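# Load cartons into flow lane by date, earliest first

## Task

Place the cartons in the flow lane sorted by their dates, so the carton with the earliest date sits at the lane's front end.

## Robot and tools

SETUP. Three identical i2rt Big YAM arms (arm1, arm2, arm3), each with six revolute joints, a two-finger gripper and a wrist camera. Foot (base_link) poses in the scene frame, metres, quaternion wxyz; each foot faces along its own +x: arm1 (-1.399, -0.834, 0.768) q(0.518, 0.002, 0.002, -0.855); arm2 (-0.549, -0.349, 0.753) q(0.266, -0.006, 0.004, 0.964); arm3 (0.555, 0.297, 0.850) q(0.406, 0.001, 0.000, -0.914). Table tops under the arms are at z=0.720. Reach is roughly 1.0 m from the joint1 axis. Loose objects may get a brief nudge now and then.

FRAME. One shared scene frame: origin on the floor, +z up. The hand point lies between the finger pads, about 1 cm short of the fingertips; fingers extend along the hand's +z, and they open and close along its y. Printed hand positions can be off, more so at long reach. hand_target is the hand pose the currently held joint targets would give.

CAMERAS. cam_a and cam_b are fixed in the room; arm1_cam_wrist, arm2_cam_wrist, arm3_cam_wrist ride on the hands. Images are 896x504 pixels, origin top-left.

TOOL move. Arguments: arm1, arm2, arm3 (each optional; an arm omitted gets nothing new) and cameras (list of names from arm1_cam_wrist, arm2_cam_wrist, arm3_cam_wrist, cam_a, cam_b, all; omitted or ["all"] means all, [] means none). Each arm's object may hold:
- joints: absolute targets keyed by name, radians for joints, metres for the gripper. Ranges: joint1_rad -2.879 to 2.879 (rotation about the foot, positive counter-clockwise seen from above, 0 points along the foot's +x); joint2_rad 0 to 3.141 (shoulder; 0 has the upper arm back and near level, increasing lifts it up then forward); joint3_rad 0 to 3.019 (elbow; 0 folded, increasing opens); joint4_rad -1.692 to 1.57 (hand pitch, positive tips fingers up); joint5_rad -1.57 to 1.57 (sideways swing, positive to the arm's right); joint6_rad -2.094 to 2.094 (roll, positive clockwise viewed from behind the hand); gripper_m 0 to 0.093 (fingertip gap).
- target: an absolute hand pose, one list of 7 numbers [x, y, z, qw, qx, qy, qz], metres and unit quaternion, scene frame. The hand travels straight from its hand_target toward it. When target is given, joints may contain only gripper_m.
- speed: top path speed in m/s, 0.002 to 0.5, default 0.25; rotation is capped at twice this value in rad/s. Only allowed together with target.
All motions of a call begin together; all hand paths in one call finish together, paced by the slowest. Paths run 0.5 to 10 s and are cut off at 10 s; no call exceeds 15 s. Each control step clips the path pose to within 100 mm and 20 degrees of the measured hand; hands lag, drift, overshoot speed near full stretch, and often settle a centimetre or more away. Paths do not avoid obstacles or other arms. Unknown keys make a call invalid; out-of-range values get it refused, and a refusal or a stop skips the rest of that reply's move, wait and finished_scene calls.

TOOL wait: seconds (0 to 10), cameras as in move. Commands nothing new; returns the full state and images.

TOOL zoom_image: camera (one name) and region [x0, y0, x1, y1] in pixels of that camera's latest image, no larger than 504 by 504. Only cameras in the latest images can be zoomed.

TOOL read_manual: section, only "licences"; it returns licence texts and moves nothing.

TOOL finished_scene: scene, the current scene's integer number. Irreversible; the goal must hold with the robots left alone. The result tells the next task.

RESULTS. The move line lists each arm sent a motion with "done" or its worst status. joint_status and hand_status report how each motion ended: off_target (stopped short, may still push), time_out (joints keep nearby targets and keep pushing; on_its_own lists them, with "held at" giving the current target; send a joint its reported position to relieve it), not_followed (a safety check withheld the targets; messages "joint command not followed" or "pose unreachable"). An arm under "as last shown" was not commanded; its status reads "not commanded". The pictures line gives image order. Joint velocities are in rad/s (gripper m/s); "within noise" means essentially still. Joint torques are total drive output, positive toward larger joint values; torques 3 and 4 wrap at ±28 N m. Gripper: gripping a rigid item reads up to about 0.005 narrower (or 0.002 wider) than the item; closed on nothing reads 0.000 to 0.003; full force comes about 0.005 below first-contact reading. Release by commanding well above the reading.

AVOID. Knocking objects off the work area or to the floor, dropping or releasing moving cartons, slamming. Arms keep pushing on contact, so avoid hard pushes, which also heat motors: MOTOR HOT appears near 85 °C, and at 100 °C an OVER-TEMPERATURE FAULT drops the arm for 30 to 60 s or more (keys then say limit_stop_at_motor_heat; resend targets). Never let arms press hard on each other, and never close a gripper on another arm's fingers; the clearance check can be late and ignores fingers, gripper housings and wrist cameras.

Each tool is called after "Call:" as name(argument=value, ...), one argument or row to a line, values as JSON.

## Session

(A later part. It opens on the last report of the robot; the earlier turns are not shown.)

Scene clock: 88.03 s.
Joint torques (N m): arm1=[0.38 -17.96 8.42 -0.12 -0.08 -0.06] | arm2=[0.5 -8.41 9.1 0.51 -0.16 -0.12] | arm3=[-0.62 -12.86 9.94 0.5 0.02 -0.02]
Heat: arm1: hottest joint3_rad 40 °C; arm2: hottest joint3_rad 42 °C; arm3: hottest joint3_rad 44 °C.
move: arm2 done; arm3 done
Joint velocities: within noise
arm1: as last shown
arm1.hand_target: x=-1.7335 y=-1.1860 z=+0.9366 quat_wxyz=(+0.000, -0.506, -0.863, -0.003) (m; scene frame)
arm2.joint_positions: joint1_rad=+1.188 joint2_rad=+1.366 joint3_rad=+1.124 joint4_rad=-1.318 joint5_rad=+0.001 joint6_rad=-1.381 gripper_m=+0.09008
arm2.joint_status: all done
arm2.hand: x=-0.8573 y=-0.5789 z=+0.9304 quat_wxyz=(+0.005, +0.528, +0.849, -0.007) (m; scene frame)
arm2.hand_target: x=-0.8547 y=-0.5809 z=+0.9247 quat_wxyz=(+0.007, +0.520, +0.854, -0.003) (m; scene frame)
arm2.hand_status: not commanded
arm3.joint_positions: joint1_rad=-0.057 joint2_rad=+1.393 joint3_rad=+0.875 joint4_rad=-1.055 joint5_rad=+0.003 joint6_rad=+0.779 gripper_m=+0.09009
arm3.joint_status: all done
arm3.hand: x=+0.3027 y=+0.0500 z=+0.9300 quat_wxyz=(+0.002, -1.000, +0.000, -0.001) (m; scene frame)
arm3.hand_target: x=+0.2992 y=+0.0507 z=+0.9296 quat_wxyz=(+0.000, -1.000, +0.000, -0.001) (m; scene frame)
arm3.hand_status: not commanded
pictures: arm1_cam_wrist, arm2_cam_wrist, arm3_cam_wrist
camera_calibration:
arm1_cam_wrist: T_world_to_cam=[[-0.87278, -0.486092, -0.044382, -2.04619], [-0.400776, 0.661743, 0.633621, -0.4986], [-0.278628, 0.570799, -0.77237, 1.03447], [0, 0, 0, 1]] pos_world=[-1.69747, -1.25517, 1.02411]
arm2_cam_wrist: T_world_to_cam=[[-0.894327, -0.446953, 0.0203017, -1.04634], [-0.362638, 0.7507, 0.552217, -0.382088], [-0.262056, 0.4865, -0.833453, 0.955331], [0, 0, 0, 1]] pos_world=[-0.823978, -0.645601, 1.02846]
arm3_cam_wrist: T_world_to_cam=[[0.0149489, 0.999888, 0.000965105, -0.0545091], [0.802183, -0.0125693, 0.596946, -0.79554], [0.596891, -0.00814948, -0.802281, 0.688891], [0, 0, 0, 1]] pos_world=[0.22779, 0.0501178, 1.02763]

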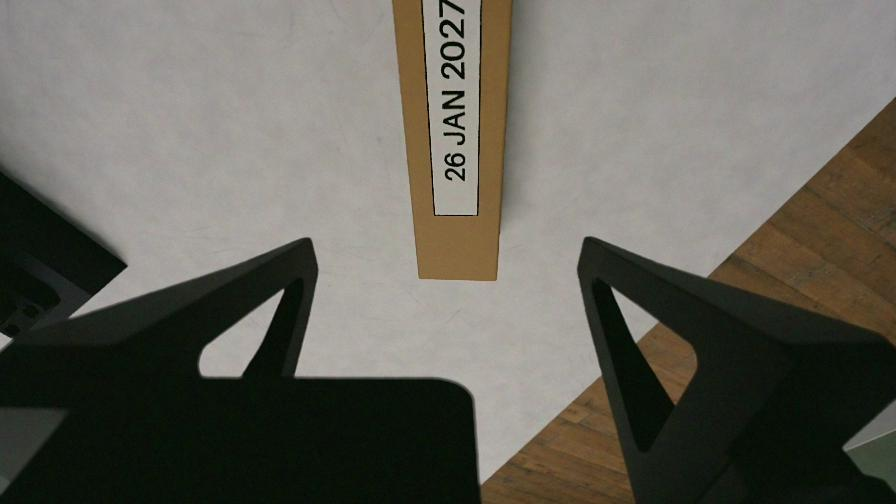

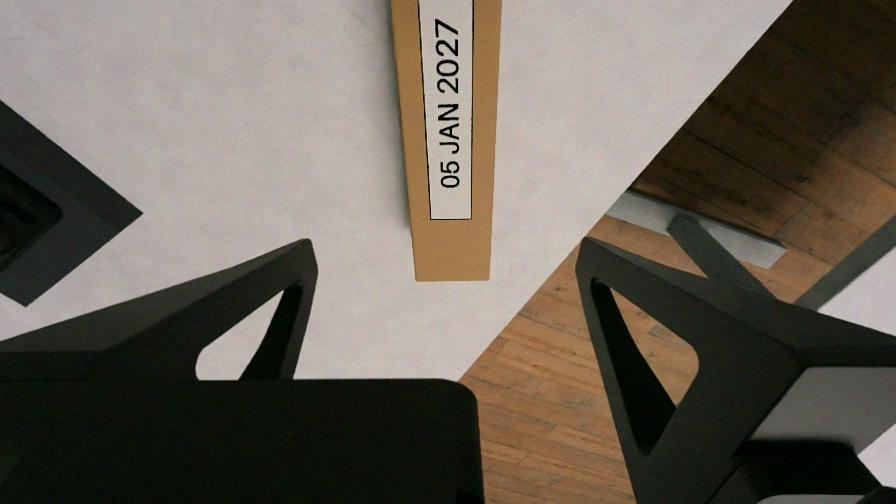

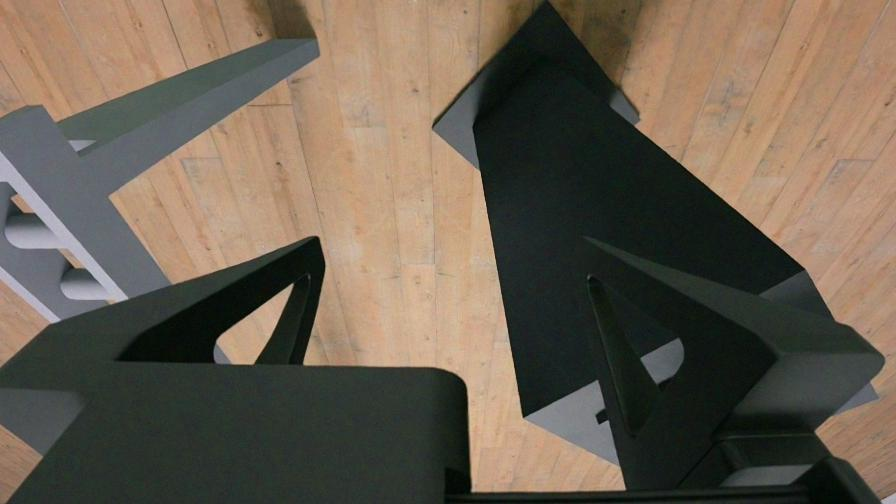

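Call:
move(
  arm2={"target": [-0.8594, -0.587, 0.752, 0, 0.5128, 0.8585, 0], "speed": 0.25},
  arm1={"target": [-1.7305, -1.19, 0.785, 0, 0.4996, 0.8663, 0], "speed": 0.25},
  cameras=["arm2_cam_wrist", "arm1_cam_wrist"],
)

Call:
move(
  arm1={"joints": {"gripper_m": 0.05}},
  arm2={"joints": {"gripper_m": 0.05}},
  cameras=[],
)

Call:
move(
  arm2={"target": [-0.8594, -0.587, 0.95, 0, 0.5128, 0.8585, 0], "speed": 0.3},
  arm1={"target": [-1.7305, -1.19, 0.97, 0, 0.4996, 0.8663, 0], "speed": 0.3},
  cameras=[],
)

Call:
move(
  arm2={"joints": {"joint1_rad": -1.651, "joint2_rad": 1.47, "joint3_rad": 1.26, "joint4_rad": -1.345, "joint5_rad": 0.0, "joint6_rad": 0.951}},
  cameras=["arm2_cam_wrist"],
)

Call:
move(
  arm2={"target": [-0.01, 0.006, 0.92, 0, 0, 1, 0], "speed": 0.3},
  arm1={"joints": {"joint1_rad": 2.531, "joint2_rad": 1.96, "joint3_rad": 2.003, "joint4_rad": -1.591, "joint5_rad": 0.0, "joint6_rad": 1.571}},
  cameras=[],
)

Call:
move(
  arm2={"target": [-0.01, 0.006, 0.795, 0, 0, 1, 0], "speed": 0.2},
  arm1={"target": [-0.835, -0.552, 0.84, 0, 0.5195, 0.8545, 0], "speed": 0.25},
  cameras=[],
)

Call:
move(
  arm2={"target": [-0.01, 0.006, 0.774, 0, 0, 1, 0], "speed": 0.06},
  arm1={"target": [-0.83, -0.552, 0.80, 0, 0.5195, 0.8545, 0], "speed": 0.15},
  cameras=["arm2_cam_wrist", "arm1_cam_wrist", "arm3_cam_wrist"],
)

Scene clock: 110.03 s.
Joint torques (N m): arm1=[1.14 -17.26 7.17 0.47 -0.12 -0.06] | arm2=[0.73 -9.52 6.82 0.76 -0.05 -0.12] | arm3=[-0.67 -12.69 9.83 0.46 0 -0.04]
Heat: arm1: hottest joint3_rad 40 °C; arm2: hottest joint3_rad 44 °C; arm3: hottest joint3_rad 41 °C.
move: arm1 done; arm2 done
Joint velocities: within noise
arm1.joint_positions: joint1_rad=-0.277 joint2_rad=+1.799 joint3_rad=+1.178 joint4_rad=-0.968 joint5_rad=+0.000 joint6_rad=-1.266 gripper_m=+0.08998
arm1.joint_status: not commanded
arm1.hand: x=-1.7287 y=-1.1821 z=+0.7810 quat_wxyz=(-0.002, -0.507, -0.862, -0.012) (m; scene frame)
arm1.hand_target: x=-1.7305 y=-1.1900 z=+0.7852 quat_wxyz=(+0.000, -0.500, -0.866, +0.000) (m; scene frame)
arm1.hand_status: done (0.009 m and 1.7 deg from the pose sent, 0.142 m and 1.7 deg at the start)
arm2.joint_positions: joint1_rad=+1.190 joint2_rad=+1.614 joint3_rad=+0.889 joint4_rad=-0.833 joint5_rad=+0.013 joint6_rad=-1.393 gripper_m=+0.09008
arm2.joint_status: not commanded
arm2.hand: x=-0.8646 y=-0.5862 z=+0.7596 quat_wxyz=(-0.001, +0.522, +0.853, -0.006) (m; scene frame)
arm2.hand_target: x=-0.8594 y=-0.5869 z=+0.7522 quat_wxyz=(+0.000, +0.513, +0.858, +0.000) (m; scene frame)
arm2.hand_status: done (0.009 m and 1.4 deg from the pose sent, 0.179 m and 2.2 deg at the start)
arm3: as last shown
arm3.joint_positions: joint1_rad=-0.057 joint2_rad=+1.393 joint3_rad=+0.875 joint4_rad=-1.055 joint5_rad=+0.003 joint6_rad=+0.778 gripper_m=+0.09009
arm3.hand: x=+0.3027 y=+0.0500 z=+0.9300 quat_wxyz=(+0.002, -1.000, -0.001, -0.001) (m; scene frame)
pictures: arm1_cam_wrist, arm2_cam_wrist
camera_calibration:
arm1_cam_wrist: T_world_to_cam=[[-0.871012, -0.489048, -0.0465798, -2.04423], [-0.404437, 0.660017, 0.633094, -0.41565], [-0.27887, 0.570271, -0.772673, 0.918995], [0, 0, 0, 1]] pos_world=[-1.69237, -1.24947, 0.878007]
arm2_cam_wrist: T_world_to_cam=[[-0.888141, -0.458901, 0.0248021, -1.05762], [-0.367293, 0.741213, 0.561871, -0.301917], [-0.276227, 0.489912, -0.826853, 0.799417], [0, 0, 0, 1]] pos_world=[-0.829389, -0.653203, 0.85687]

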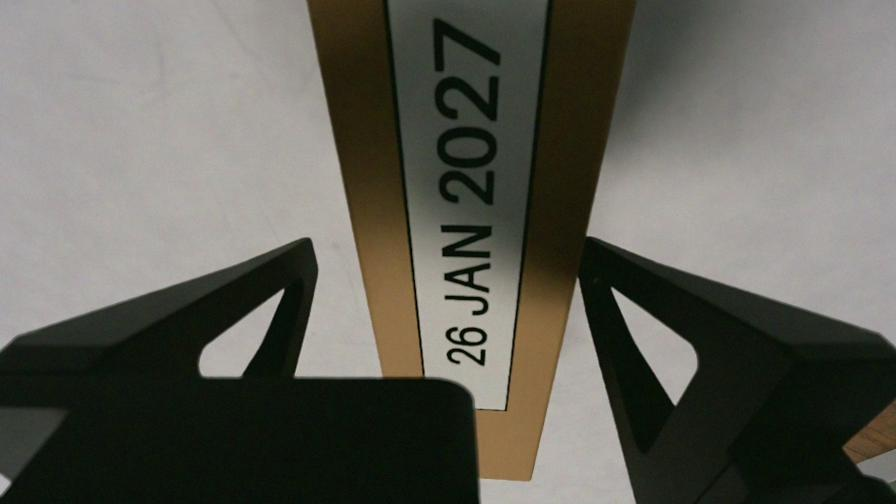

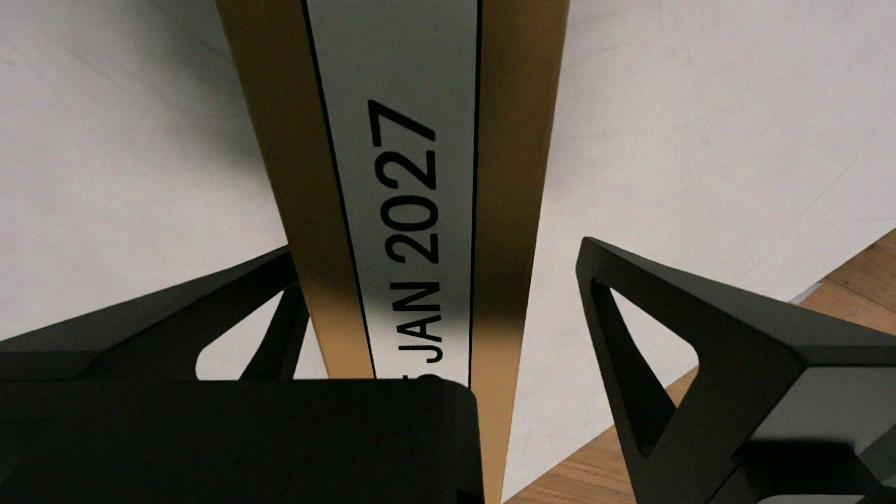

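Scene clock: 110.63 s.
Joint torques (N m): arm1=[1.14 -17.14 7.39 0.23 -0.11 -0.04] | arm2=[0.67 -9.58 6.93 0.73 -0.05 -0.11] | arm3=[-0.5 -12.57 9.8 0.44 0.02 -0.03]
Heat: arm1: hottest joint3_rad 40 °C; arm2: hottest joint3_rad 44 °C; arm3: hottest joint3_rad 41 °C.
move: arm1 off_target; arm2 off_target
Joint velocities: within noise
arm1.joint_positions: joint1_rad=-0.277 joint2_rad=+1.799 joint3_rad=+1.178 joint4_rad=-0.960 joint5_rad=+0.000 joint6_rad=-1.267 gripper_m=+0.05975
arm1.joint_status: gripper_m off_target (ended at +0.05978, target +0.05000)
arm1.hand: x=-1.7300 y=-1.1835 z=+0.7810 quat_wxyz=(-0.001, -0.506, -0.862, -0.008) (m; scene frame)
arm1.hand_target: x=-1.7305 y=-1.1900 z=+0.7852 quat_wxyz=(+0.000, -0.500, -0.866, +0.000) (m; scene frame)
arm1.hand_status: not commanded
arm2.joint_positions: joint1_rad=+1.191 joint2_rad=+1.614 joint3_rad=+0.887 joint4_rad=-0.834 joint5_rad=+0.013 joint6_rad=-1.394 gripper_m=+0.06064
arm2.joint_status: gripper_m off_target (ended at +0.06067, target +0.05000)
arm2.hand: x=-0.8634 y=-0.5858 z=+0.7591 quat_wxyz=(-0.001, +0.521, +0.854, -0.005) (m; scene frame)
arm2.hand_target: x=-0.8593 y=-0.5868 z=+0.7521 quat_wxyz=(+0.000, +0.513, +0.858, +0.000) (m; scene frame)
arm2.hand_status: not commanded
arm3: as last shown
pictures: none
No camera images: "cameras" was empty.

Scene clock: 112.23 s.
Joint torques (N m): arm1=[1.08 -17.03 13.89 -0.39 -0.09 -0.06] | arm2=[0.73 -9 15.54 -0.34 -0.1 -0.04] | arm3=[-0.56 -12.75 9.85 0.47 0 -0.04]
Heat: arm1: hottest joint3_rad 40 °C; arm2: hottest joint3_rad 44 °C; arm3: hottest joint3_rad 41 °C.
move: arm1 off_target; arm2 off_target
Joint velocities: within noise
arm1.joint_positions: joint1_rad=-0.277 joint2_rad=+1.622 joint3_rad=+1.391 joint4_rad=-1.406 joint5_rad=+0.000 joint6_rad=-1.267 gripper_m=+0.05975
arm1.joint_status: not commanded
arm1.hand: x=-1.7185 y=-1.1719 z=+0.9376 quat_wxyz=(-0.007, -0.506, -0.862, -0.035) (m; scene frame)
arm1.hand_target: x=-1.7291 y=-1.1884 z=+0.9702 quat_wxyz=(+0.000, -0.500, -0.866, +0.000) (m; scene frame)
arm1.hand_status: off_target (0.039 m and 4.2 deg from the pose sent, 0.189 m and 1.3 deg at the start; pose on its path clipped on 10 of 48 steps)
arm2.joint_positions: joint1_rad=+1.197 joint2_rad=+1.373 joint3_rad=+1.104 joint4_rad=-1.370 joint5_rad=+0.014 joint6_rad=-1.394 gripper_m=+0.06064
arm2.joint_status: not commanded
arm2.hand: x=-0.8414 y=-0.5684 z=+0.9214 quat_wxyz=(+0.013, +0.518, +0.855, +0.032) (m; scene frame)
arm2.hand_target: x=-0.8577 y=-0.5858 z=+0.9501 quat_wxyz=(+0.000, +0.513, +0.859, -0.001) (m; scene frame)
arm2.hand_status: off_target (0.039 m and 4.0 deg from the pose sent, 0.191 m and 1.2 deg at the start; pose on its path clipped on 5 of 48 steps)
arm3: as last shown
pictures: none
No camera images: "cameras" was empty.

Scene clock: 114.70 s.
Joint torques (N m): arm1=[1.08 -16.79 13.91 -0.44 -0.09 -0.06] | arm2=[-0.09 -12.81 13.19 -0.25 0.04 0.08] | arm3=[-0.79 -12.81 9.8 0.49 0.01 -0.03]
Heat: arm1: hottest joint3_rad 41 °C; arm2: hottest joint3_rad 45 °C; arm3: hottest joint3_rad 41 °C.
move: arm2 done
Joint velocities: within noise
arm1.joint_positions: joint1_rad=-0.277 joint2_rad=+1.622 joint3_rad=+1.391 joint4_rad=-1.407 joint5_rad=+0.000 joint6_rad=-1.267 gripper_m=+0.05975
arm1.joint_status: not commanded
arm1.hand: x=-1.7184 y=-1.1717 z=+0.9376 quat_wxyz=(-0.007, -0.506, -0.862, -0.035) (m; scene frame)
arm1.hand_target: x=-1.7290 y=-1.1884 z=+0.9702 quat_wxyz=(+0.000, -0.500, -0.866, +0.000) (m; scene frame)
arm1.hand_status: not commanded
arm2.joint_positions: joint1_rad=-1.651 joint2_rad=+1.491 joint3_rad=+1.211 joint4_rad=-1.336 joint5_rad=+0.001 joint6_rad=+0.941 gripper_m=+0.06078
arm2.joint_status: all done
arm2.hand: x=-0.3083 y=-0.0095 z=+0.9139 quat_wxyz=(+0.008, +0.005, -1.000, +0.024) (m; scene frame)
arm2.hand_target: x=-0.3010 y=+0.0017 z=+0.9400 quat_wxyz=(-0.009, +0.000, -1.000, +0.000) (m; scene frame)
arm2.hand_status: not commanded
arm3: as last shown
pictures: arm2_cam_wrist
camera_calibration:
arm2_cam_wrist: T_world_to_cam=[[0.0143759, -0.998029, 0.0610903, -0.0627984], [-0.815597, 0.0236402, 0.578138, -0.771544], [-0.578442, -0.0581363, -0.813649, 0.687649], [0, 0, 0, 1]] pos_world=[-0.230601, -0.00445778, 1.0094]

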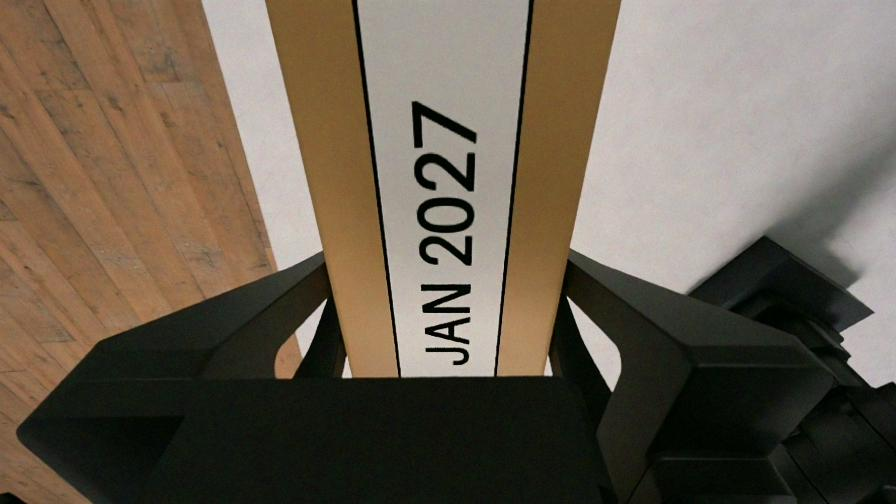

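Scene clock: 117.30 s.
Joint torques (N m): arm1=[-0.09 -27.11 11.02 -0.51 0.26 0.14] | arm2=[0.09 -20.48 16.46 -0.32 -0.04 -0.12] | arm3=[-0.79 -12.63 9.77 0.47 0.02 -0.02]
Heat: arm1: hottest joint3_rad 41 °C; arm2: hottest joint3_rad 46 °C; arm3: hottest joint3_rad 41 °C.
move: arm1 done; arm2 off_target
Joint velocities: within noise
arm1.joint_positions: joint1_rad=+2.539 joint2_rad=+2.016 joint3_rad=+1.972 joint4_rad=-1.577 joint5_rad=-0.002 joint6_rad=+1.561 gripper_m=+0.05978
arm1.joint_status: all done
arm1.hand: x=-0.8551 y=-0.5474 z=+0.9511 quat_wxyz=(+0.014, -0.512, -0.859, +0.018) (m; scene frame)
arm1.hand_target: x=-0.8526 y=-0.5518 z=+0.9960 quat_wxyz=(-0.005, -0.519, -0.855, -0.013) (m; scene frame)
arm1.hand_status: not commanded
arm2.joint_positions: joint1_rad=-2.030 joint2_rad=+2.065 joint3_rad=+1.927 joint4_rad=-1.509 joint5_rad=-0.013 joint6_rad=+0.587 gripper_m=+0.06078
arm2.joint_status: not commanded
arm2.hand: x=-0.0290 y=-0.0101 z=+0.8877 quat_wxyz=(+0.031, -0.008, -0.999, +0.021) (m; scene frame)
arm2.hand_target: x=-0.0124 y=+0.0044 z=+0.9204 quat_wxyz=(-0.001, +0.000, -1.000, +0.000) (m; scene frame)
arm2.hand_status: off_target (0.041 m and 4.4 deg from the pose sent, 0.299 m and 3.0 deg at the start)
arm3: as last shown
pictures: none
No camera images: "cameras" was empty.

Scene clock: 118.80 s.
Joint torques (N m): arm1=[-0.26 -27.05 9.54 0.17 0.32 0.03] | arm2=[0.15 -20.95 9.52 0.55 0 -0.11] | arm3=[-0.73 -12.81 9.81 0.43 0.01 -0.04]
Heat: arm1: hottest joint3_rad 41 °C; arm2: hottest joint3_rad 46 °C; arm3: hottest joint3_rad 41 °C.
move: arm1 off_target; arm2 done
Joint velocities: within noise
arm1.joint_positions: joint1_rad=+2.534 joint2_rad=+2.125 joint3_rad=+1.757 joint4_rad=-1.282 joint5_rad=+0.001 joint6_rad=+1.561 gripper_m=+0.05978
arm1.joint_status: not commanded
arm1.hand: x=-0.8528 y=-0.5491 z=+0.8049 quat_wxyz=(+0.021, -0.513, -0.857, +0.031) (m; scene frame)
arm1.hand_target: x=-0.8361 y=-0.5525 z=+0.8400 quat_wxyz=(+0.000, -0.520, -0.854, +0.000) (m; scene frame)
arm1.hand_status: off_target (0.039 m and 4.3 deg from the pose sent, 0.113 m and 2.8 deg at the start)
arm2.joint_positions: joint1_rad=-2.030 joint2_rad=+2.157 joint3_rad=+1.810 joint4_rad=-1.247 joint5_rad=-0.014 joint6_rad=+0.586 gripper_m=+0.06078
arm2.joint_status: not commanded
arm2.hand: x=-0.0108 y=+0.0006 z=+0.7871 quat_wxyz=(+0.008, -0.007, -1.000, +0.006) (m; scene frame)
arm2.hand_target: x=-0.0099 y=+0.0059 z=+0.7951 quat_wxyz=(+0.000, +0.000, -1.000, +0.000) (m; scene frame)
arm2.hand_status: done (0.010 m and 1.4 deg from the pose sent, 0.096 m and 4.4 deg at the start)
arm3: as last shown
pictures: none
No camera images: "cameras" was empty.

Scene clock: 119.80 s.
Joint torques (N m): arm1=[-0.38 -23.53 8.53 0.42 0.18 -0.02] | arm2=[0.21 -20.42 8.21 1.03 0.01 -0.09] | arm3=[-0.67 -12.92 9.78 0.5 0.02 -0.04]
Heat: arm1: hottest joint3_rad 41 °C; arm2: hottest joint3_rad 46 °C; arm3: hottest joint3_rad 41 °C.
move: arm1 off_target; arm2 off_target
Joint velocities: within noise
arm1.joint_positions: joint1_rad=+2.532 joint2_rad=+2.136 joint3_rad=+1.745 joint4_rad=-1.212 joint5_rad=+0.004 joint6_rad=+1.561 gripper_m=+0.05978
arm1.joint_status: not commanded
arm1.hand: x=-0.8418 y=-0.5455 z=+0.7929 quat_wxyz=(+0.007, -0.515, -0.857, +0.012) (m; scene frame)
arm1.hand_target: x=-0.8302 y=-0.5523 z=+0.8001 quat_wxyz=(+0.000, -0.520, -0.854, +0.000) (m; scene frame)
arm1.hand_status: off_target (0.015 m and 1.7 deg from the pose sent, 0.023 m and 4.3 deg at the start)
arm2.joint_positions: joint1_rad=-2.030 joint2_rad=+2.157 joint3_rad=+1.803 joint4_rad=-1.214 joint5_rad=-0.015 joint6_rad=+0.586 gripper_m=+0.06078
arm2.joint_status: not commanded
arm2.hand: x=-0.0064 y=+0.0035 z=+0.7842 quat_wxyz=(-0.002, -0.007, -1.000, -0.001) (m; scene frame)
arm2.hand_target: x=-0.0101 y=+0.0058 z=+0.7742 quat_wxyz=(+0.000, +0.000, -1.000, +0.000) (m; scene frame)
arm2.hand_status: off_target (0.011 m and 0.8 deg from the pose sent, 0.014 m and 1.4 deg at the start)
arm3: as last shown
pictures: arm1_cam_wrist, arm2_cam_wrist, arm3_cam_wrist
camera_calibration:
arm1_cam_wrist: T_world_to_cam=[[-0.880587, -0.473873, 0.0032922, -0.999106], [-0.367422, 0.687126, 0.626784, -0.433658], [-0.299278, 0.550729, -0.779186, 0.789864], [0, 0, 0, 1]] pos_world=[-0.802746, -0.610471, 0.89055]
arm2_cam_wrist: T_world_to_cam=[[-0.00877241, -0.999905, 0.0105977, -0.00683784], [-0.8269, 0.0132131, 0.562194, -0.438215], [-0.562281, -0.00383146, -0.826937, 0.767807], [0, 0, 0, 1]] pos_world=[0.0693038, 0.00189483, 0.881363]
arm3_cam_wrist: T_world_to_cam=[[0.0141697, 0.999899, 0.00101694, -0.0542866], [0.802192, -0.011975, 0.596947, -0.795573], [0.596899, -0.00764275, -0.80228, 0.688863], [0, 0, 0, 1]] pos_world=[0.22779, 0.0500189, 1.02763]

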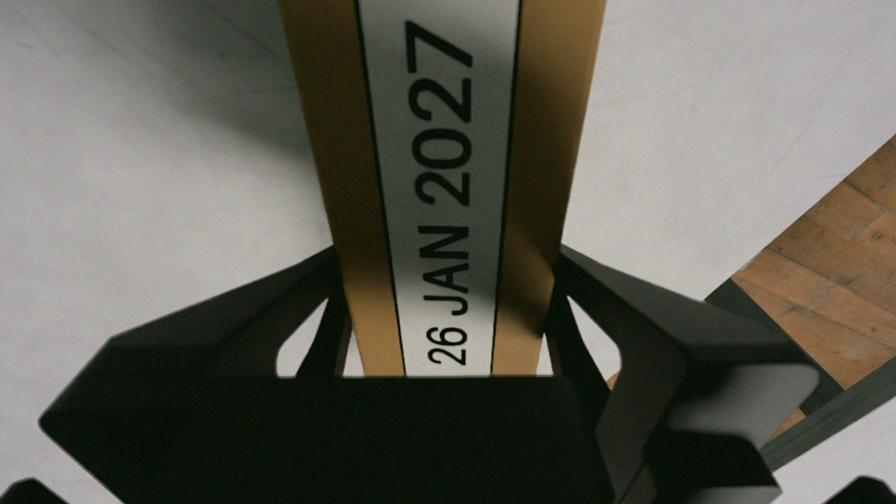

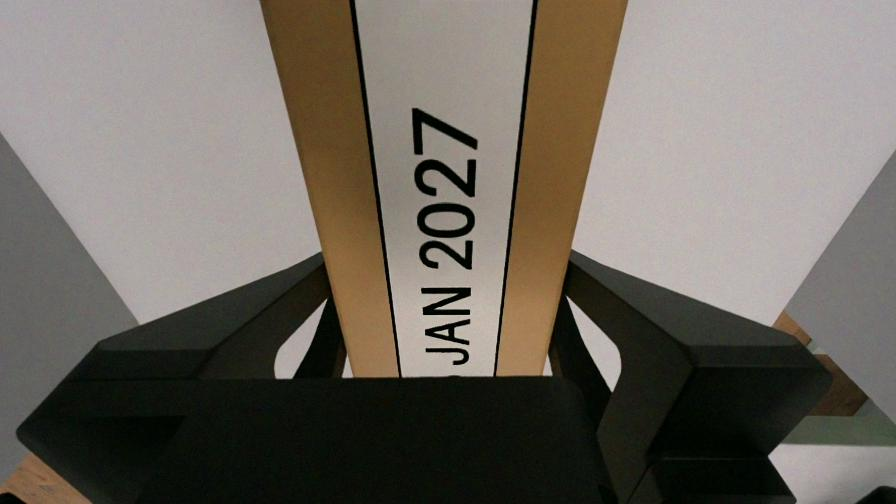

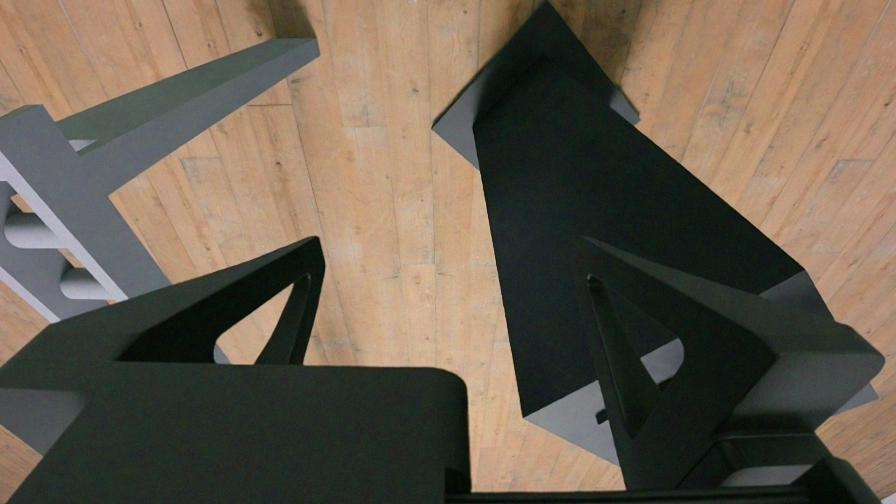

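Call:
move(
  arm2={"joints": {"gripper_m": 0.09}},
  arm1={"target": [-0.825, -0.552, 0.772, 0, 0.5195, 0.8545, 0], "speed": 0.06},
  cameras=[],
)

Call:
move(
  arm2={"target": [-0.01, 0.006, 0.90, 0, 0, 1, 0], "speed": 0.3},
  cameras=[],
)

Call:
move(
  arm2={"target": [-0.30, 0.006, 0.93, 0, 0, 1, 0], "speed": 0.35},
  arm1={"joints": {"gripper_m": 0.09}},
  cameras=[],
)

Call:
move(
  arm3={"target": [-0.035, -0.001, 0.89, 0, 1, 0, 0], "speed": 0.3},
  arm1={"target": [-0.84, -0.548, 0.95, 0, 0.5195, 0.8545, 0], "speed": 0.3},
  cameras=["arm3_cam_wrist"],
)

Call:
move(
  arm3={"target": [-0.0455, -0.0015, 0.79, 0, 1, 0, 0], "speed": 0.2},
  arm1={"joints": {"joint1_rad": 0.6, "joint2_rad": 0.4, "joint3_rad": 1.55, "joint4_rad": -1.55, "joint5_rad": 0.0}},
  cameras=["arm3_cam_wrist"],
)

Call:
move(
  arm3={"joints": {"gripper_m": 0.05}},
  arm2={"joints": {"joint1_rad": 2.166, "joint2_rad": 1.539, "joint3_rad": 1.289, "joint4_rad": -1.321, "joint5_rad": 0.0, "joint6_rad": -0.864}},
  cameras=["arm2_cam_wrist"],
)

Scene clock: 132.70 s.
Joint torques (N m): arm1=[-0.44 -20.37 8.01 1.18 0.17 -0.06] | arm2=[0.21 -20.89 8.2 0.75 0 -0.09] | arm3=[-0.62 -12.86 9.84 0.49 0 -0.03]
Heat: arm1: hottest joint3_rad 41 °C; arm2: hottest joint3_rad 46 °C; arm3: hottest joint3_rad 40 °C.
move: arm1 off_target; arm2 done
Joint velocities: within noise
arm1.joint_positions: joint1_rad=+2.530 joint2_rad=+2.137 joint3_rad=+1.742 joint4_rad=-1.184 joint5_rad=+0.004 joint6_rad=+1.561 gripper_m=+0.05978
arm1.joint_status: not commanded
arm1.hand: x=-0.8361 y=-0.5439 z=+0.7914 quat_wxyz=(+0.001, -0.516, -0.857, +0.001) (m; scene frame)
arm1.hand_target: x=-0.8260 y=-0.5524 z=+0.7724 quat_wxyz=(+0.000, -0.519, -0.855, +0.000) (m; scene frame)
arm1.hand_status: off_target (0.024 m and 0.6 deg from the pose sent, 0.028 m and 1.7 deg at the start)
arm2.joint_positions: joint1_rad=-2.030 joint2_rad=+2.157 joint3_rad=+1.803 joint4_rad=-1.207 joint5_rad=-0.015 joint6_rad=+0.586 gripper_m=+0.08994
arm2.joint_status: all done
arm2.hand: x=-0.0049 y=+0.0045 z=+0.7843 quat_wxyz=(-0.005, -0.007, -1.000, -0.003) (m; scene frame)
arm2.hand_target: x=-0.0101 y=+0.0058 z=+0.7741 quat_wxyz=(+0.000, +0.000, -1.000, +0.000) (m; scene frame)
arm2.hand_status: not commanded
arm3.joint_positions: joint1_rad=-0.057 joint2_rad=+1.393 joint3_rad=+0.875 joint4_rad=-1.055 joint5_rad=+0.003 joint6_rad=+0.778 gripper_m=+0.09009
arm3.joint_status: not commanded
arm3.hand: x=+0.3027 y=+0.0500 z=+0.9300 quat_wxyz=(+0.002, -1.000, -0.001, -0.001) (m; scene frame)
arm3.hand_target: x=+0.2992 y=+0.0507 z=+0.9296 quat_wxyz=(+0.000, -1.000, +0.000, -0.001) (m; scene frame)
arm3.hand_status: not commanded
pictures: none
No camera images: "cameras" was empty.

Scene clock: 134.07 s.
Joint torques (N m): arm1=[-0.44 -20.42 7.99 1.18 0.17 -0.06] | arm2=[-0.03 -17.96 13.9 -0.09 0.01 -0.11] | arm3=[-0.73 -12.75 9.85 0.43 0 -0.02]
Heat: arm1: hottest joint3_rad 41 °C; arm2: hottest joint3_rad 46 °C; arm3: hottest joint3_rad 40 °C.
move: arm2 off_target
Joint velocities: arm1=[within noise] | arm2=[-0.015 -0.024 0.002 0.002 -0.154 0.066 0] | arm3=[within noise]
arm1, arm3: as last shown
arm2.joint_positions: joint1_rad=-2.030 joint2_rad=+2.051 joint3_rad=+1.927 joint4_rad=-1.465 joint5_rad=-0.015 joint6_rad=+0.586 gripper_m=+0.08994
arm2.joint_status: not commanded
arm2.hand: x=-0.0203 y=-0.0035 z=+0.8960 quat_wxyz=(+0.007, -0.007, -1.000, +0.005) (m; scene frame)
arm2.hand_target: x=-0.0105 y=+0.0056 z=+0.8999 quat_wxyz=(+0.000, +0.000, -1.000, +0.000) (m; scene frame)
arm2.hand_status: off_target (0.015 m and 1.2 deg from the pose sent, 0.116 m and 1.0 deg at the start)
pictures: none
No camera images: "cameras" was empty.

Scene clock: 136.00 s.
Joint torques (N m): arm1=[-0.32 -23.3 7.86 0.44 0.17 -0.05] | arm2=[0.15 -11.34 8.23 0.76 0.11 0.12] | arm3=[-0.73 -12.75 9.87 0.47 0.01 -0.02]
Heat: arm1: hottest joint3_rad 41 °C; arm2: hottest joint3_rad 46 °C; arm3: hottest joint3_rad 40 °C.
move: arm1 done; arm2 done
Joint velocities: within noise
arm1.joint_positions: joint1_rad=+2.527 joint2_rad=+2.169 joint3_rad=+1.742 joint4_rad=-1.163 joint5_rad=+0.004 joint6_rad=+1.560 gripper_m=+0.08993
arm1.joint_status: all done
arm1.hand: x=-0.8339 y=-0.5448 z=+0.7720 quat_wxyz=(+0.003, -0.516, -0.856, +0.006) (m; scene frame)
arm1.hand_target: x=-0.8259 y=-0.5525 z=+0.7724 quat_wxyz=(+0.000, -0.520, -0.854, +0.000) (m; scene frame)
arm1.hand_status: not commanded
arm2.joint_positions: joint1_rad=-1.657 joint2_rad=+1.492 joint3_rad=+1.278 joint4_rad=-1.343 joint5_rad=-0.016 joint6_rad=+0.938 gripper_m=+0.08994
arm2.joint_status: not commanded
arm2.hand: x=-0.2967 y=+0.0080 z=+0.9375 quat_wxyz=(-0.002, +0.004, -1.000, -0.004) (m; scene frame)
arm2.hand_target: x=-0.2999 y=+0.0059 z=+0.9301 quat_wxyz=(+0.000, +0.000, -1.000, +0.000) (m; scene frame)
arm2.hand_status: done (0.008 m and 0.7 deg from the pose sent, 0.282 m and 1.2 deg at the start)
arm3: as last shown
pictures: none
No camera images: "cameras" was empty.

Scene clock: 138.20 s.
Joint torques (N m): arm1=[0.91 -23.3 12.85 -0.42 0.15 0.11] | arm2=[0.15 -11.4 8.21 0.76 0.11 0.09] | arm3=[-0.21 -25.76 14.37 -0.01 0.01 -0.04]
Heat: arm1: hottest joint2_rad 41 °C; arm2: hottest joint3_rad 46 °C; arm3: hottest joint3_rad 41 °C.
move: arm1 off_target; arm3 off_target
Joint velocities: within noise
arm1.joint_positions: joint1_rad=+2.527 joint2_rad=+2.027 joint3_rad=+1.915 joint4_rad=-1.518 joint5_rad=+0.004 joint6_rad=+1.562 gripper_m=+0.08994
arm1.joint_status: not commanded
arm1.hand: x=-0.8520 y=-0.5548 z=+0.9227 quat_wxyz=(+0.014, -0.517, -0.856, +0.024) (m; scene frame)
arm1.hand_target: x=-0.8411 y=-0.5487 z=+0.9500 quat_wxyz=(+0.000, -0.520, -0.854, +0.000) (m; scene frame)
arm1.hand_status: off_target (0.031 m and 3.2 deg from the pose sent, 0.178 m and 0.9 deg at the start)
arm2: as last shown
arm2.hand_target: x=-0.3000 y=+0.0059 z=+0.9301 quat_wxyz=(+0.000, +0.000, -1.000, +0.000) (m; scene frame)
arm3.joint_positions: joint1_rad=-0.363 joint2_rad=+2.148 joint3_rad=+1.836 joint4_rad=-1.254 joint5_rad=+0.003 joint6_rad=+0.478 gripper_m=+0.09009
arm3.joint_status: not commanded
arm3.hand: x=-0.0248 y=+0.0022 z=+0.8965 quat_wxyz=(+0.000, -1.000, +0.003, +0.002) (m; scene frame)
arm3.hand_target: x=-0.0346 y=-0.0008 z=+0.8900 quat_wxyz=(+0.000, -1.000, +0.000, +0.000) (m; scene frame)
arm3.hand_status: off_target (0.013 m and 0.4 deg from the pose sent, 0.344 m and 0.3 deg at the start)
pictures: arm3_cam_wrist
camera_calibration:
arm3_cam_wrist: T_world_to_cam=[[0.0210171, 0.999777, -0.00189831, 0.000964225], [0.805248, -0.0158023, 0.592728, -0.509549], [0.592566, -0.013986, -0.805401, 0.859816], [0, 0, 0, 1]] pos_world=[-0.0992047, 0.00300935, 0.994522]

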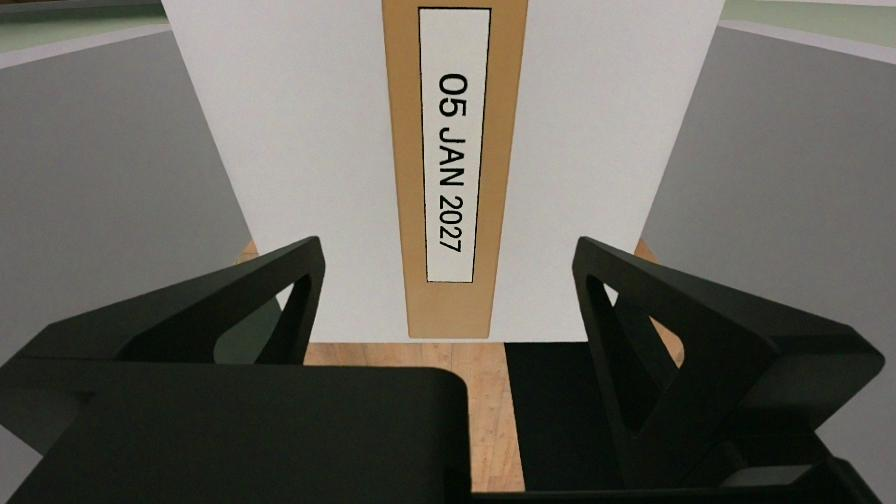

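Scene clock: 140.27 s.
Joint torques (N m): arm1=[-0.56 7.47 5.35 1.25 0.05 0.01] | arm2=[0.15 -11.4 8.23 0.76 0.11 0.09] | arm3=[-0.85 -28.16 11.48 0.72 -0.01 -0.02]
Heat: arm1: hottest joint2_rad 41 °C; arm2: hottest joint3_rad 46 °C; arm3: hottest joint3_rad 41 °C.
move: arm1 done; arm3 off_target
Joint velocities: within noise
arm1.joint_positions: joint1_rad=+0.617 joint2_rad=+0.392 joint3_rad=+1.549 joint4_rad=-1.543 joint5_rad=+0.001 joint6_rad=+1.563 gripper_m=+0.08998
arm1.joint_status: all done
arm1.hand: x=-1.3899 y=-0.9157 z=+1.3623 quat_wxyz=(-0.555, -0.829, -0.059, -0.036) (m; scene frame)
arm1.hand_target: x=-1.3906 y=-0.9186 z=+1.3604 quat_wxyz=(-0.549, -0.833, -0.050, -0.033) (m; scene frame)
arm1.hand_status: not commanded
arm2: as last shown
arm3.joint_positions: joint1_rad=-0.363 joint2_rad=+2.299 joint3_rad=+1.829 joint4_rad=-1.105 joint5_rad=+0.003 joint6_rad=+0.472 gripper_m=+0.09009
arm3.joint_status: not commanded
arm3.hand: x=-0.0368 y=-0.0041 z=+0.7977 quat_wxyz=(+0.003, -1.000, -0.001, -0.002) (m; scene frame)
arm3.hand_target: x=-0.0452 y=-0.0013 z=+0.7900 quat_wxyz=(+0.000, -1.000, +0.000, +0.000) (m; scene frame)
arm3.hand_status: off_target (0.012 m and 0.4 deg from the pose sent, 0.109 m and 0.4 deg at the start)
pictures: arm3_cam_wrist
camera_calibration:
arm3_cam_wrist: T_world_to_cam=[[0.0145444, 0.999891, 0.00257795, 0.0034033], [0.800262, -0.0131863, 0.599505, -0.446995], [0.599474, -0.00665639, -0.800367, 0.783478], [0, 0, 0, 1]] pos_world=[-0.112011, -0.00408198, 0.895037]

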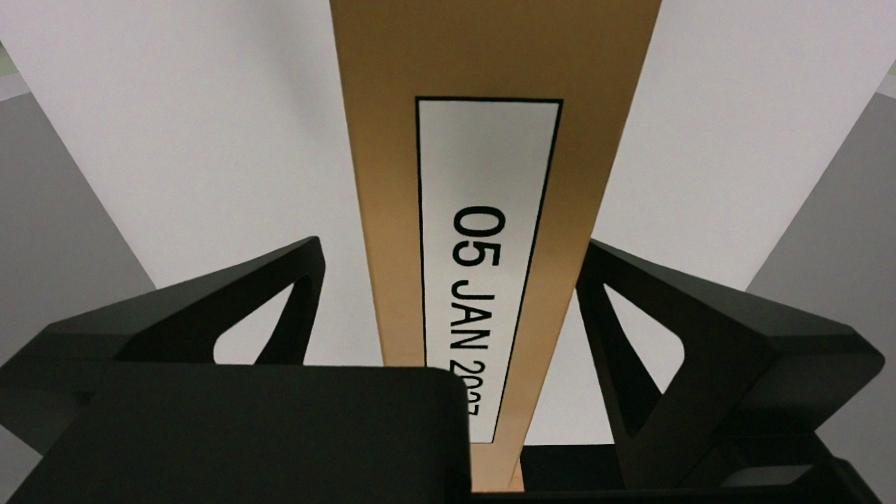

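Scene clock: 142.97 s.
Joint torques (N m): arm1=[-0.62 7.59 5.35 1.26 0.04 0.01] | arm2=[0.03 -12.28 10.48 -0.09 -0.06 -0.11] | arm3=[-0.73 -28.34 11.52 0.72 -0.01 -0.01]
Heat: arm1: hottest joint2_rad 40 °C; arm2: hottest joint3_rad 46 °C; arm3: hottest joint3_rad 41 °C.
move: arm2 done; arm3 off_target
Joint velocities: within noise
arm1: as last shown
arm1.hand: x=-1.3899 y=-0.9157 z=+1.3623 quat_wxyz=(-0.555, -0.829, -0.058, -0.036) (m; scene frame)
arm2.joint_positions: joint1_rad=+2.164 joint2_rad=+1.543 joint3_rad=+1.278 joint4_rad=-1.312 joint5_rad=-0.001 joint6_rad=-0.853 gripper_m=+0.09007
arm2.joint_status: all done
arm2.hand: x=-0.5263 y=-0.7926 z=+0.9233 quat_wxyz=(+0.005, +0.325, +0.946, -0.001) (m; scene frame)
arm2.hand_target: x=-0.5257 y=-0.7941 z=+0.9292 quat_wxyz=(+0.006, +0.320, +0.947, -0.004) (m; scene frame)
arm2.hand_status: not commanded
arm3.joint_positions: joint1_rad=-0.365 joint2_rad=+2.299 joint3_rad=+1.829 joint4_rad=-1.105 joint5_rad=+0.003 joint6_rad=+0.471 gripper_m=+0.05831
arm3.joint_status: gripper_m off_target (ended at +0.05833, target +0.05000)
arm3.hand: x=-0.0374 y=-0.0029 z=+0.7977 quat_wxyz=(+0.003, -1.000, +0.000, -0.002) (m; scene frame)
arm3.hand_target: x=-0.0452 y=-0.0014 z=+0.7900 quat_wxyz=(+0.000, -1.000, +0.000, +0.000) (m; scene frame)
arm3.hand_status: not commanded
pictures: arm2_cam_wrist
camera_calibration:
arm2_cam_wrist: T_world_to_cam=[[-0.611801, -0.790941, 0.0105344, -0.960673], [-0.653515, 0.512915, 0.55663, -0.443386], [-0.445665, 0.333663, -0.830694, 0.919759], [0, 0, 0, 1]] pos_world=[-0.467596, -0.839306, 1.02096]

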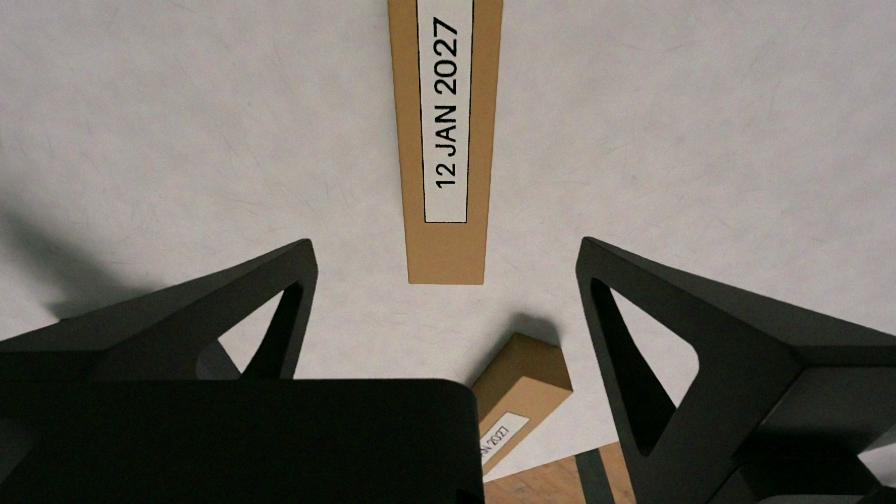

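Call:
move(
  arm3={"target": [-0.04, 0.0, 0.91, 0, 1, 0, 0], "speed": 0.25},
  arm2={"target": [-0.5238, -0.799, 0.752, 0, 0.32, 0.9475, 0], "speed": 0.25},
  cameras=[],
)

Call:
move(
  arm3={"target": [0.32, 0.03, 0.93, 0, 1, 0, 0], "speed": 0.35},
  arm2={"joints": {"gripper_m": 0.05}},
  cameras=["arm2_cam_wrist"],
)

Call:
move(
  arm3={"joints": {"joint1_rad": 0.7746, "joint2_rad": 2.1216, "joint3_rad": 1.7128, "joint4_rad": -1.162, "joint5_rad": 0.056, "joint6_rad": 1.6106}},
  arm2={"target": [-0.5238, -0.799, 0.95, 0, 0.32, 0.9475, 0], "speed": 0.3},
  cameras=["arm3_cam_wrist"],
)

Call:
move(
  arm3={"target": [0.578, -0.343, 0.81, 0, 0.9996, 0, -0.0288], "speed": 0.15},
  arm2={"joints": {"joint1_rad": -1.651, "joint2_rad": 1.47, "joint3_rad": 1.26, "joint4_rad": -1.345, "joint5_rad": 0.0, "joint6_rad": 0.951}},
  cameras=["arm3_cam_wrist"],
)

Call:
move(
  arm3={"target": [0.578, -0.336, 0.783, 0, 0.9996, 0, -0.0288], "speed": 0.08},
  arm2={"target": [-0.01, 0.006, 0.92, 0, 0, 1, 0], "speed": 0.3},
  cameras=["arm3_cam_wrist", "arm2_cam_wrist"],
)

Scene clock: 154.20 s.
Joint torques (N m): arm1=[-0.62 7.53 5.37 1.25 0.05 0.01] | arm2=[0.32 -12.28 7.15 0.73 -0.02 -0.08] | arm3=[-0.38 -31.38 15.46 -0.2 0.01 -0.01]
Heat: arm1: hottest joint2_rad 39 °C; arm2: hottest joint3_rad 45 °C; arm3: hottest joint3_rad 41 °C.
move: arm2 done; arm3 off_target
Joint velocities: within noise
arm1: as last shown
arm2.joint_positions: joint1_rad=+2.164 joint2_rad=+1.757 joint3_rad=+1.070 joint4_rad=-0.884 joint5_rad=+0.007 joint6_rad=-0.853 gripper_m=+0.09007
arm2.joint_status: not commanded
arm2.hand: x=-0.5257 y=-0.8021 z=+0.7603 quat_wxyz=(+0.003, +0.326, +0.946, -0.005) (m; scene frame)
arm2.hand_target: x=-0.5238 y=-0.7989 z=+0.7522 quat_wxyz=(+0.000, +0.320, +0.947, +0.000) (m; scene frame)
arm2.hand_status: done (0.009 m and 0.9 deg from the pose sent, 0.172 m and 0.9 deg at the start)
arm3.joint_positions: joint1_rad=-0.365 joint2_rad=+2.196 joint3_rad=+1.862 joint4_rad=-1.301 joint5_rad=+0.003 joint6_rad=+0.471 gripper_m=+0.05831
arm3.joint_status: not commanded
arm3.hand: x=-0.0197 y=+0.0061 z=+0.8765 quat_wxyz=(+0.016, -0.999, +0.000, -0.028) (m; scene frame)
arm3.hand_target: x=-0.0384 y=+0.0008 z=+0.9104 quat_wxyz=(+0.000, -1.000, +0.000, +0.000) (m; scene frame)
arm3.hand_status: off_target (0.040 m and 3.7 deg from the pose sent, 0.112 m and 0.4 deg at the start)
pictures: none
No camera images: "cameras" was empty.

Scene clock: 156.33 s.
Joint torques (N m): arm1=[-0.56 7.53 5.37 1.28 0.04 0.01] | arm2=[0.15 -12.22 7.15 0.72 0.04 -0.08] | arm3=[1.08 -15.38 10.4 0.39 0.13 0.17]
Heat: arm1: hottest joint2_rad 39 °C; arm2: hottest joint3_rad 45 °C; arm3: hottest joint3_rad 41 °C.
move: arm2 off_target; arm3 off_target
Joint velocities: within noise
arm1: as last shown
arm2.joint_positions: joint1_rad=+2.166 joint2_rad=+1.757 joint3_rad=+1.070 joint4_rad=-0.883 joint5_rad=+0.005 joint6_rad=-0.853 gripper_m=+0.06056
arm2.joint_status: gripper_m off_target (ended at +0.06058, target +0.05000)
arm2.hand: x=-0.5249 y=-0.8023 z=+0.7603 quat_wxyz=(+0.004, +0.325, +0.946, -0.005) (m; scene frame)
arm2.hand_target: x=-0.5239 y=-0.7990 z=+0.7522 quat_wxyz=(+0.000, +0.320, +0.947, +0.000) (m; scene frame)
arm2.hand_status: not commanded
arm3.joint_positions: joint1_rad=+0.006 joint2_rad=+1.419 joint3_rad=+0.867 joint4_rad=-1.054 joint5_rad=+0.000 joint6_rad=+0.844 gripper_m=+0.05831
arm3.joint_status: not commanded
arm3.hand: x=+0.3223 y=+0.0378 z=+0.9187 quat_wxyz=(+0.013, -1.000, +0.001, -0.013) (m; scene frame)
arm3.hand_target: x=+0.3201 y=+0.0302 z=+0.9299 quat_wxyz=(+0.000, -1.000, +0.000, +0.000) (m; scene frame)
arm3.hand_status: off_target (0.014 m and 2.1 deg from the pose sent, 0.345 m and 3.7 deg at the start)
pictures: arm2_cam_wrist
camera_calibration:
arm2_cam_wrist: T_world_to_cam=[[-0.610946, -0.791426, 0.0197432, -0.972632], [-0.650795, 0.516273, 0.556713, -0.342676], [-0.45079, 0.327273, -0.830471, 0.780268], [0, 0, 0, 1]] pos_world=[-0.465501, -0.848212, 0.857964]

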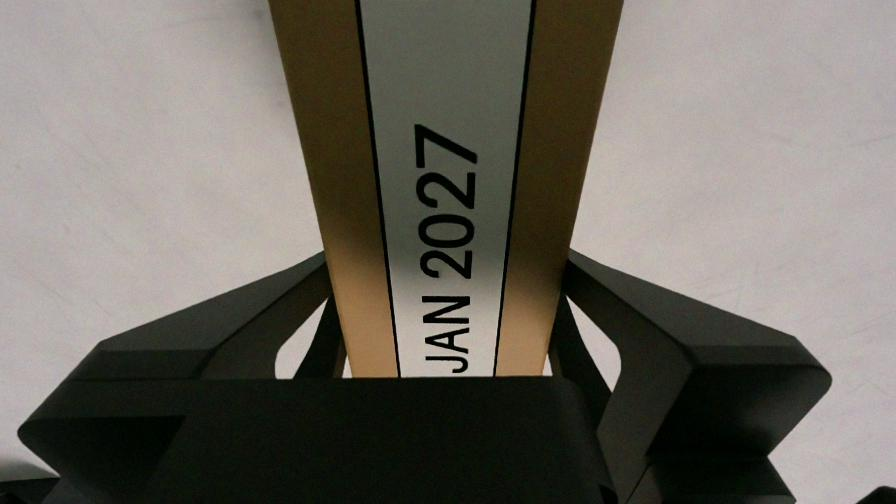

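Scene clock: 158.17 s.
Joint torques (N m): arm1=[-0.56 7.47 5.37 1.25 0.05 0.02] | arm2=[0.44 -11.63 15.24 -0.34 -0.06 -0.04] | arm3=[0.32 -28.4 14.45 -0.16 0.14 0.14]
Heat: arm1: hottest joint2_rad 39 °C; arm2: hottest joint3_rad 46 °C; arm3: hottest joint3_rad 41 °C.
move: arm2 off_target; arm3 done
Joint velocities: within noise
arm1: as last shown
arm2.joint_positions: joint1_rad=+2.166 joint2_rad=+1.541 joint3_rad=+1.275 joint4_rad=-1.378 joint5_rad=+0.008 joint6_rad=-0.853 gripper_m=+0.06056
arm2.joint_status: not commanded
arm2.hand: x=-0.5282 y=-0.7755 z=+0.9239 quat_wxyz=(-0.011, +0.325, +0.945, +0.028) (m; scene frame)
arm2.hand_target: x=-0.5240 y=-0.7971 z=+0.9501 quat_wxyz=(+0.000, +0.320, +0.947, +0.000) (m; scene frame)
arm2.hand_status: off_target (0.035 m and 3.5 deg from the pose sent, 0.190 m and 0.9 deg at the start; pose on its path clipped on 4 of 55 steps)
arm3.joint_positions: joint1_rad=+0.775 joint2_rad=+2.135 joint3_rad=+1.658 joint4_rad=-1.153 joint5_rad=+0.056 joint6_rad=+1.602 gripper_m=+0.05831
arm3.joint_status: all done
arm3.hand: x=+0.5688 y=-0.3091 z=+0.8438 quat_wxyz=(+0.028, -0.999, -0.005, +0.028) (m; scene frame)
arm3.hand_target: x=+0.5697 y=-0.3308 z=+0.8703 quat_wxyz=(-0.001, -1.000, +0.000, +0.027) (m; scene frame)
arm3.hand_status: not commanded
pictures: arm3_cam_wrist
camera_calibration:
arm3_cam_wrist: T_world_to_cam=[[0.0070798, 0.998543, 0.0534969, 0.260408], [0.835432, -0.0353069, 0.548458, -0.947084], [0.549548, 0.0408101, -0.834465, 0.527133], [0, 0, 0, 1]] pos_world=[0.499696, -0.314979, 0.945378]

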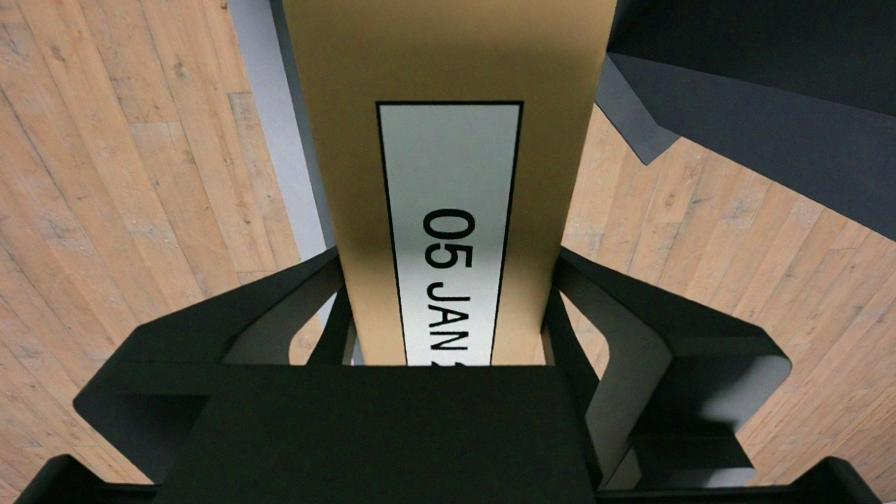

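Scene clock: 160.97 s.
Joint torques (N m): arm1=[-0.56 7.59 5.35 1.26 0.05 0.01] | arm2=[-0.15 -13.22 9.1 -0.12 0 0.08] | arm3=[0.91 -28.16 13.44 0.32 0.18 0.11]
Heat: arm1: hottest joint2_rad 39 °C; arm2: hottest joint3_rad 46 °C; arm3: hottest joint3_rad 42 °C.
move: arm2 done; arm3 off_target
Joint velocities: within noise
arm1: as last shown
arm2.joint_positions: joint1_rad=-1.650 joint2_rad=+1.491 joint3_rad=+1.267 joint4_rad=-1.336 joint5_rad=+0.001 joint6_rad=+0.941 gripper_m=+0.06063
arm2.joint_status: all done
arm2.hand: x=-0.2978 y=+0.0065 z=+0.9340 quat_wxyz=(-0.008, +0.005, -1.000, +0.002) (m; scene frame)
arm2.hand_target: x=-0.3010 y=+0.0019 z=+0.9400 quat_wxyz=(-0.009, +0.000, -1.000, -0.001) (m; scene frame)
arm2.hand_status: not commanded
arm3.joint_positions: joint1_rad=+0.778 joint2_rad=+2.223 joint3_rad=+1.673 joint4_rad=-1.075 joint5_rad=+0.059 joint6_rad=+1.618 gripper_m=+0.05832
arm3.joint_status: not commanded
arm3.hand: x=+0.5710 y=-0.3201 z=+0.7951 quat_wxyz=(+0.026, -0.999, +0.001, +0.030) (m; scene frame)
arm3.hand_target: x=+0.5780 y=-0.3420 z=+0.8108 quat_wxyz=(+0.000, -1.000, +0.000, +0.029) (m; scene frame)
arm3.hand_status: off_target (0.028 m and 3.0 deg from the pose sent, 0.049 m and 3.3 deg at the start)
pictures: arm3_cam_wrist
camera_calibration:
arm3_cam_wrist: T_world_to_cam=[[0.0196385, 0.99861, 0.0489158, 0.270407], [0.836827, -0.0431904, 0.54576, -0.923809], [0.547114, 0.0302161, -0.836512, 0.485372], [0, 0, 0, 1]] pos_world=[0.502204, -0.324597, 0.89697]

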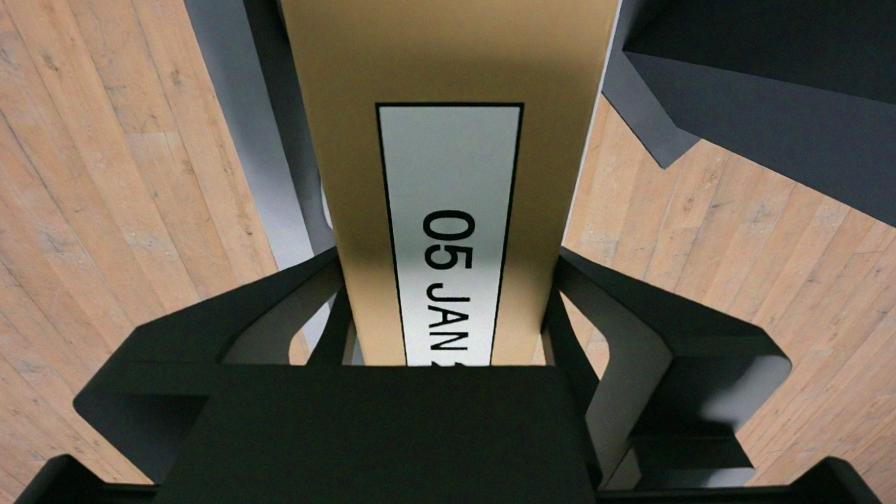

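Scene clock: 163.07 s.
Joint torques (N m): arm1=[-0.5 7.53 5.38 1.26 0.05 0.01] | arm2=[0.09 -20.84 16.03 -0.02 -0.05 -0.11] | arm3=[1.03 -26.52 9.92 0.77 0.16 0.11]
Heat: arm1: hottest joint2_rad 39 °C; arm2: hottest joint3_rad 47 °C; arm3: hottest joint3_rad 42 °C.
move: arm2 off_target; arm3 off_target
Joint velocities: within noise
arm1: as last shown
arm2.joint_positions: joint1_rad=-2.031 joint2_rad=+2.063 joint3_rad=+1.934 joint4_rad=-1.510 joint5_rad=-0.013 joint6_rad=+0.587 gripper_m=+0.06063
arm2.joint_status: not commanded
arm2.hand: x=-0.0271 y=-0.0092 z=+0.8919 quat_wxyz=(+0.027, -0.008, -0.999, +0.019) (m; scene frame)
arm2.hand_target: x=-0.0120 y=+0.0047 z=+0.9202 quat_wxyz=(-0.001, +0.000, -1.000, +0.000) (m; scene frame)
arm2.hand_status: off_target (0.036 m and 3.9 deg from the pose sent, 0.288 m and 1.1 deg at the start)
arm3.joint_positions: joint1_rad=+0.778 joint2_rad=+2.225 joint3_rad=+1.673 joint4_rad=-1.023 joint5_rad=+0.059 joint6_rad=+1.620 gripper_m=+0.05832
arm3.joint_status: not commanded
arm3.hand: x=+0.5715 y=-0.3326 z=+0.7936 quat_wxyz=(+0.001, -1.000, +0.003, +0.029) (m; scene frame)
arm3.hand_target: x=+0.5779 y=-0.3358 z=+0.7832 quat_wxyz=(+0.000, -1.000, +0.000, +0.029) (m; scene frame)
arm3.hand_status: off_target (0.013 m and 0.3 deg from the pose sent, 0.021 m and 3.0 deg at the start)
pictures: arm2_cam_wrist, arm3_cam_wrist
camera_calibration:
arm2_cam_wrist: T_world_to_cam=[[-0.0102283, -0.998644, 0.0510488, -0.0569305], [-0.792701, 0.0392166, 0.608348, -0.555715], [-0.609525, -0.0342441, -0.792027, 0.812523], [0, 0, 0, 1]] pos_world=[0.0541548, -0.00723588, 0.984514]
arm3_cam_wrist: T_world_to_cam=[[0.0208041, 0.999783, -0.00141069, 0.322627], [0.835827, -0.0166182, 0.548741, -0.916834], [0.548599, -0.0125952, -0.835991, 0.468644], [0, 0, 0, 1]] pos_world=[0.502505, -0.331891, 0.895342]

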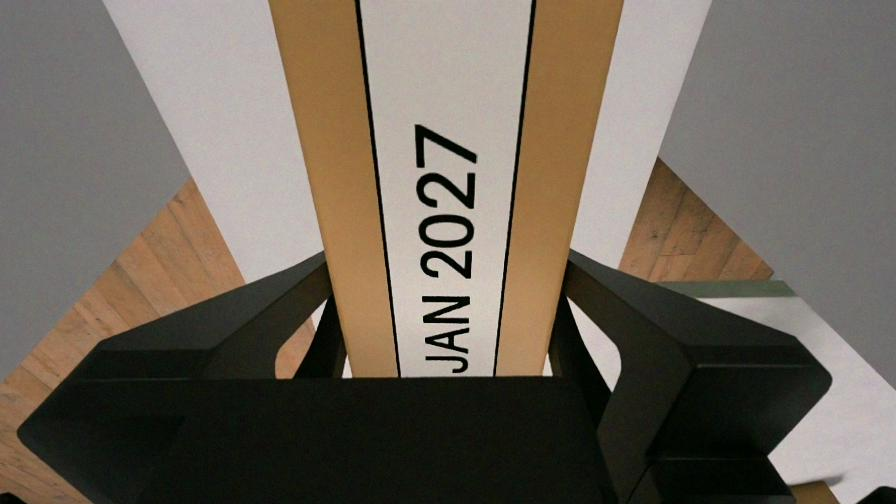

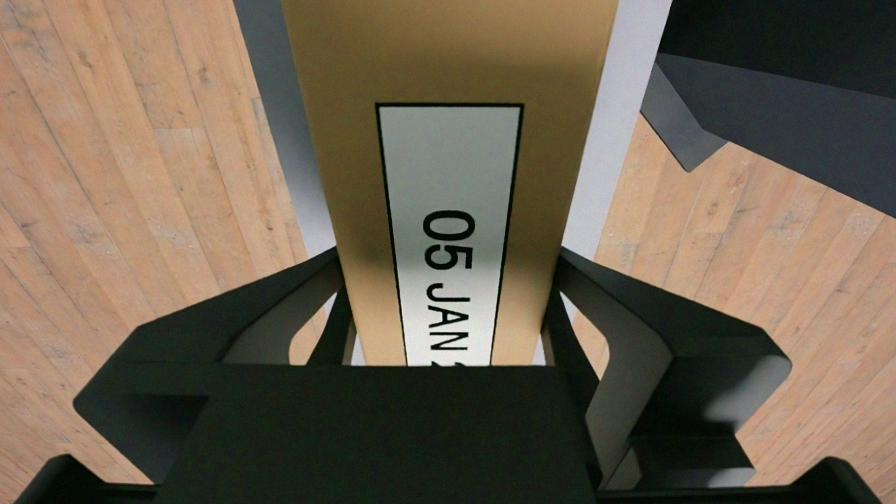

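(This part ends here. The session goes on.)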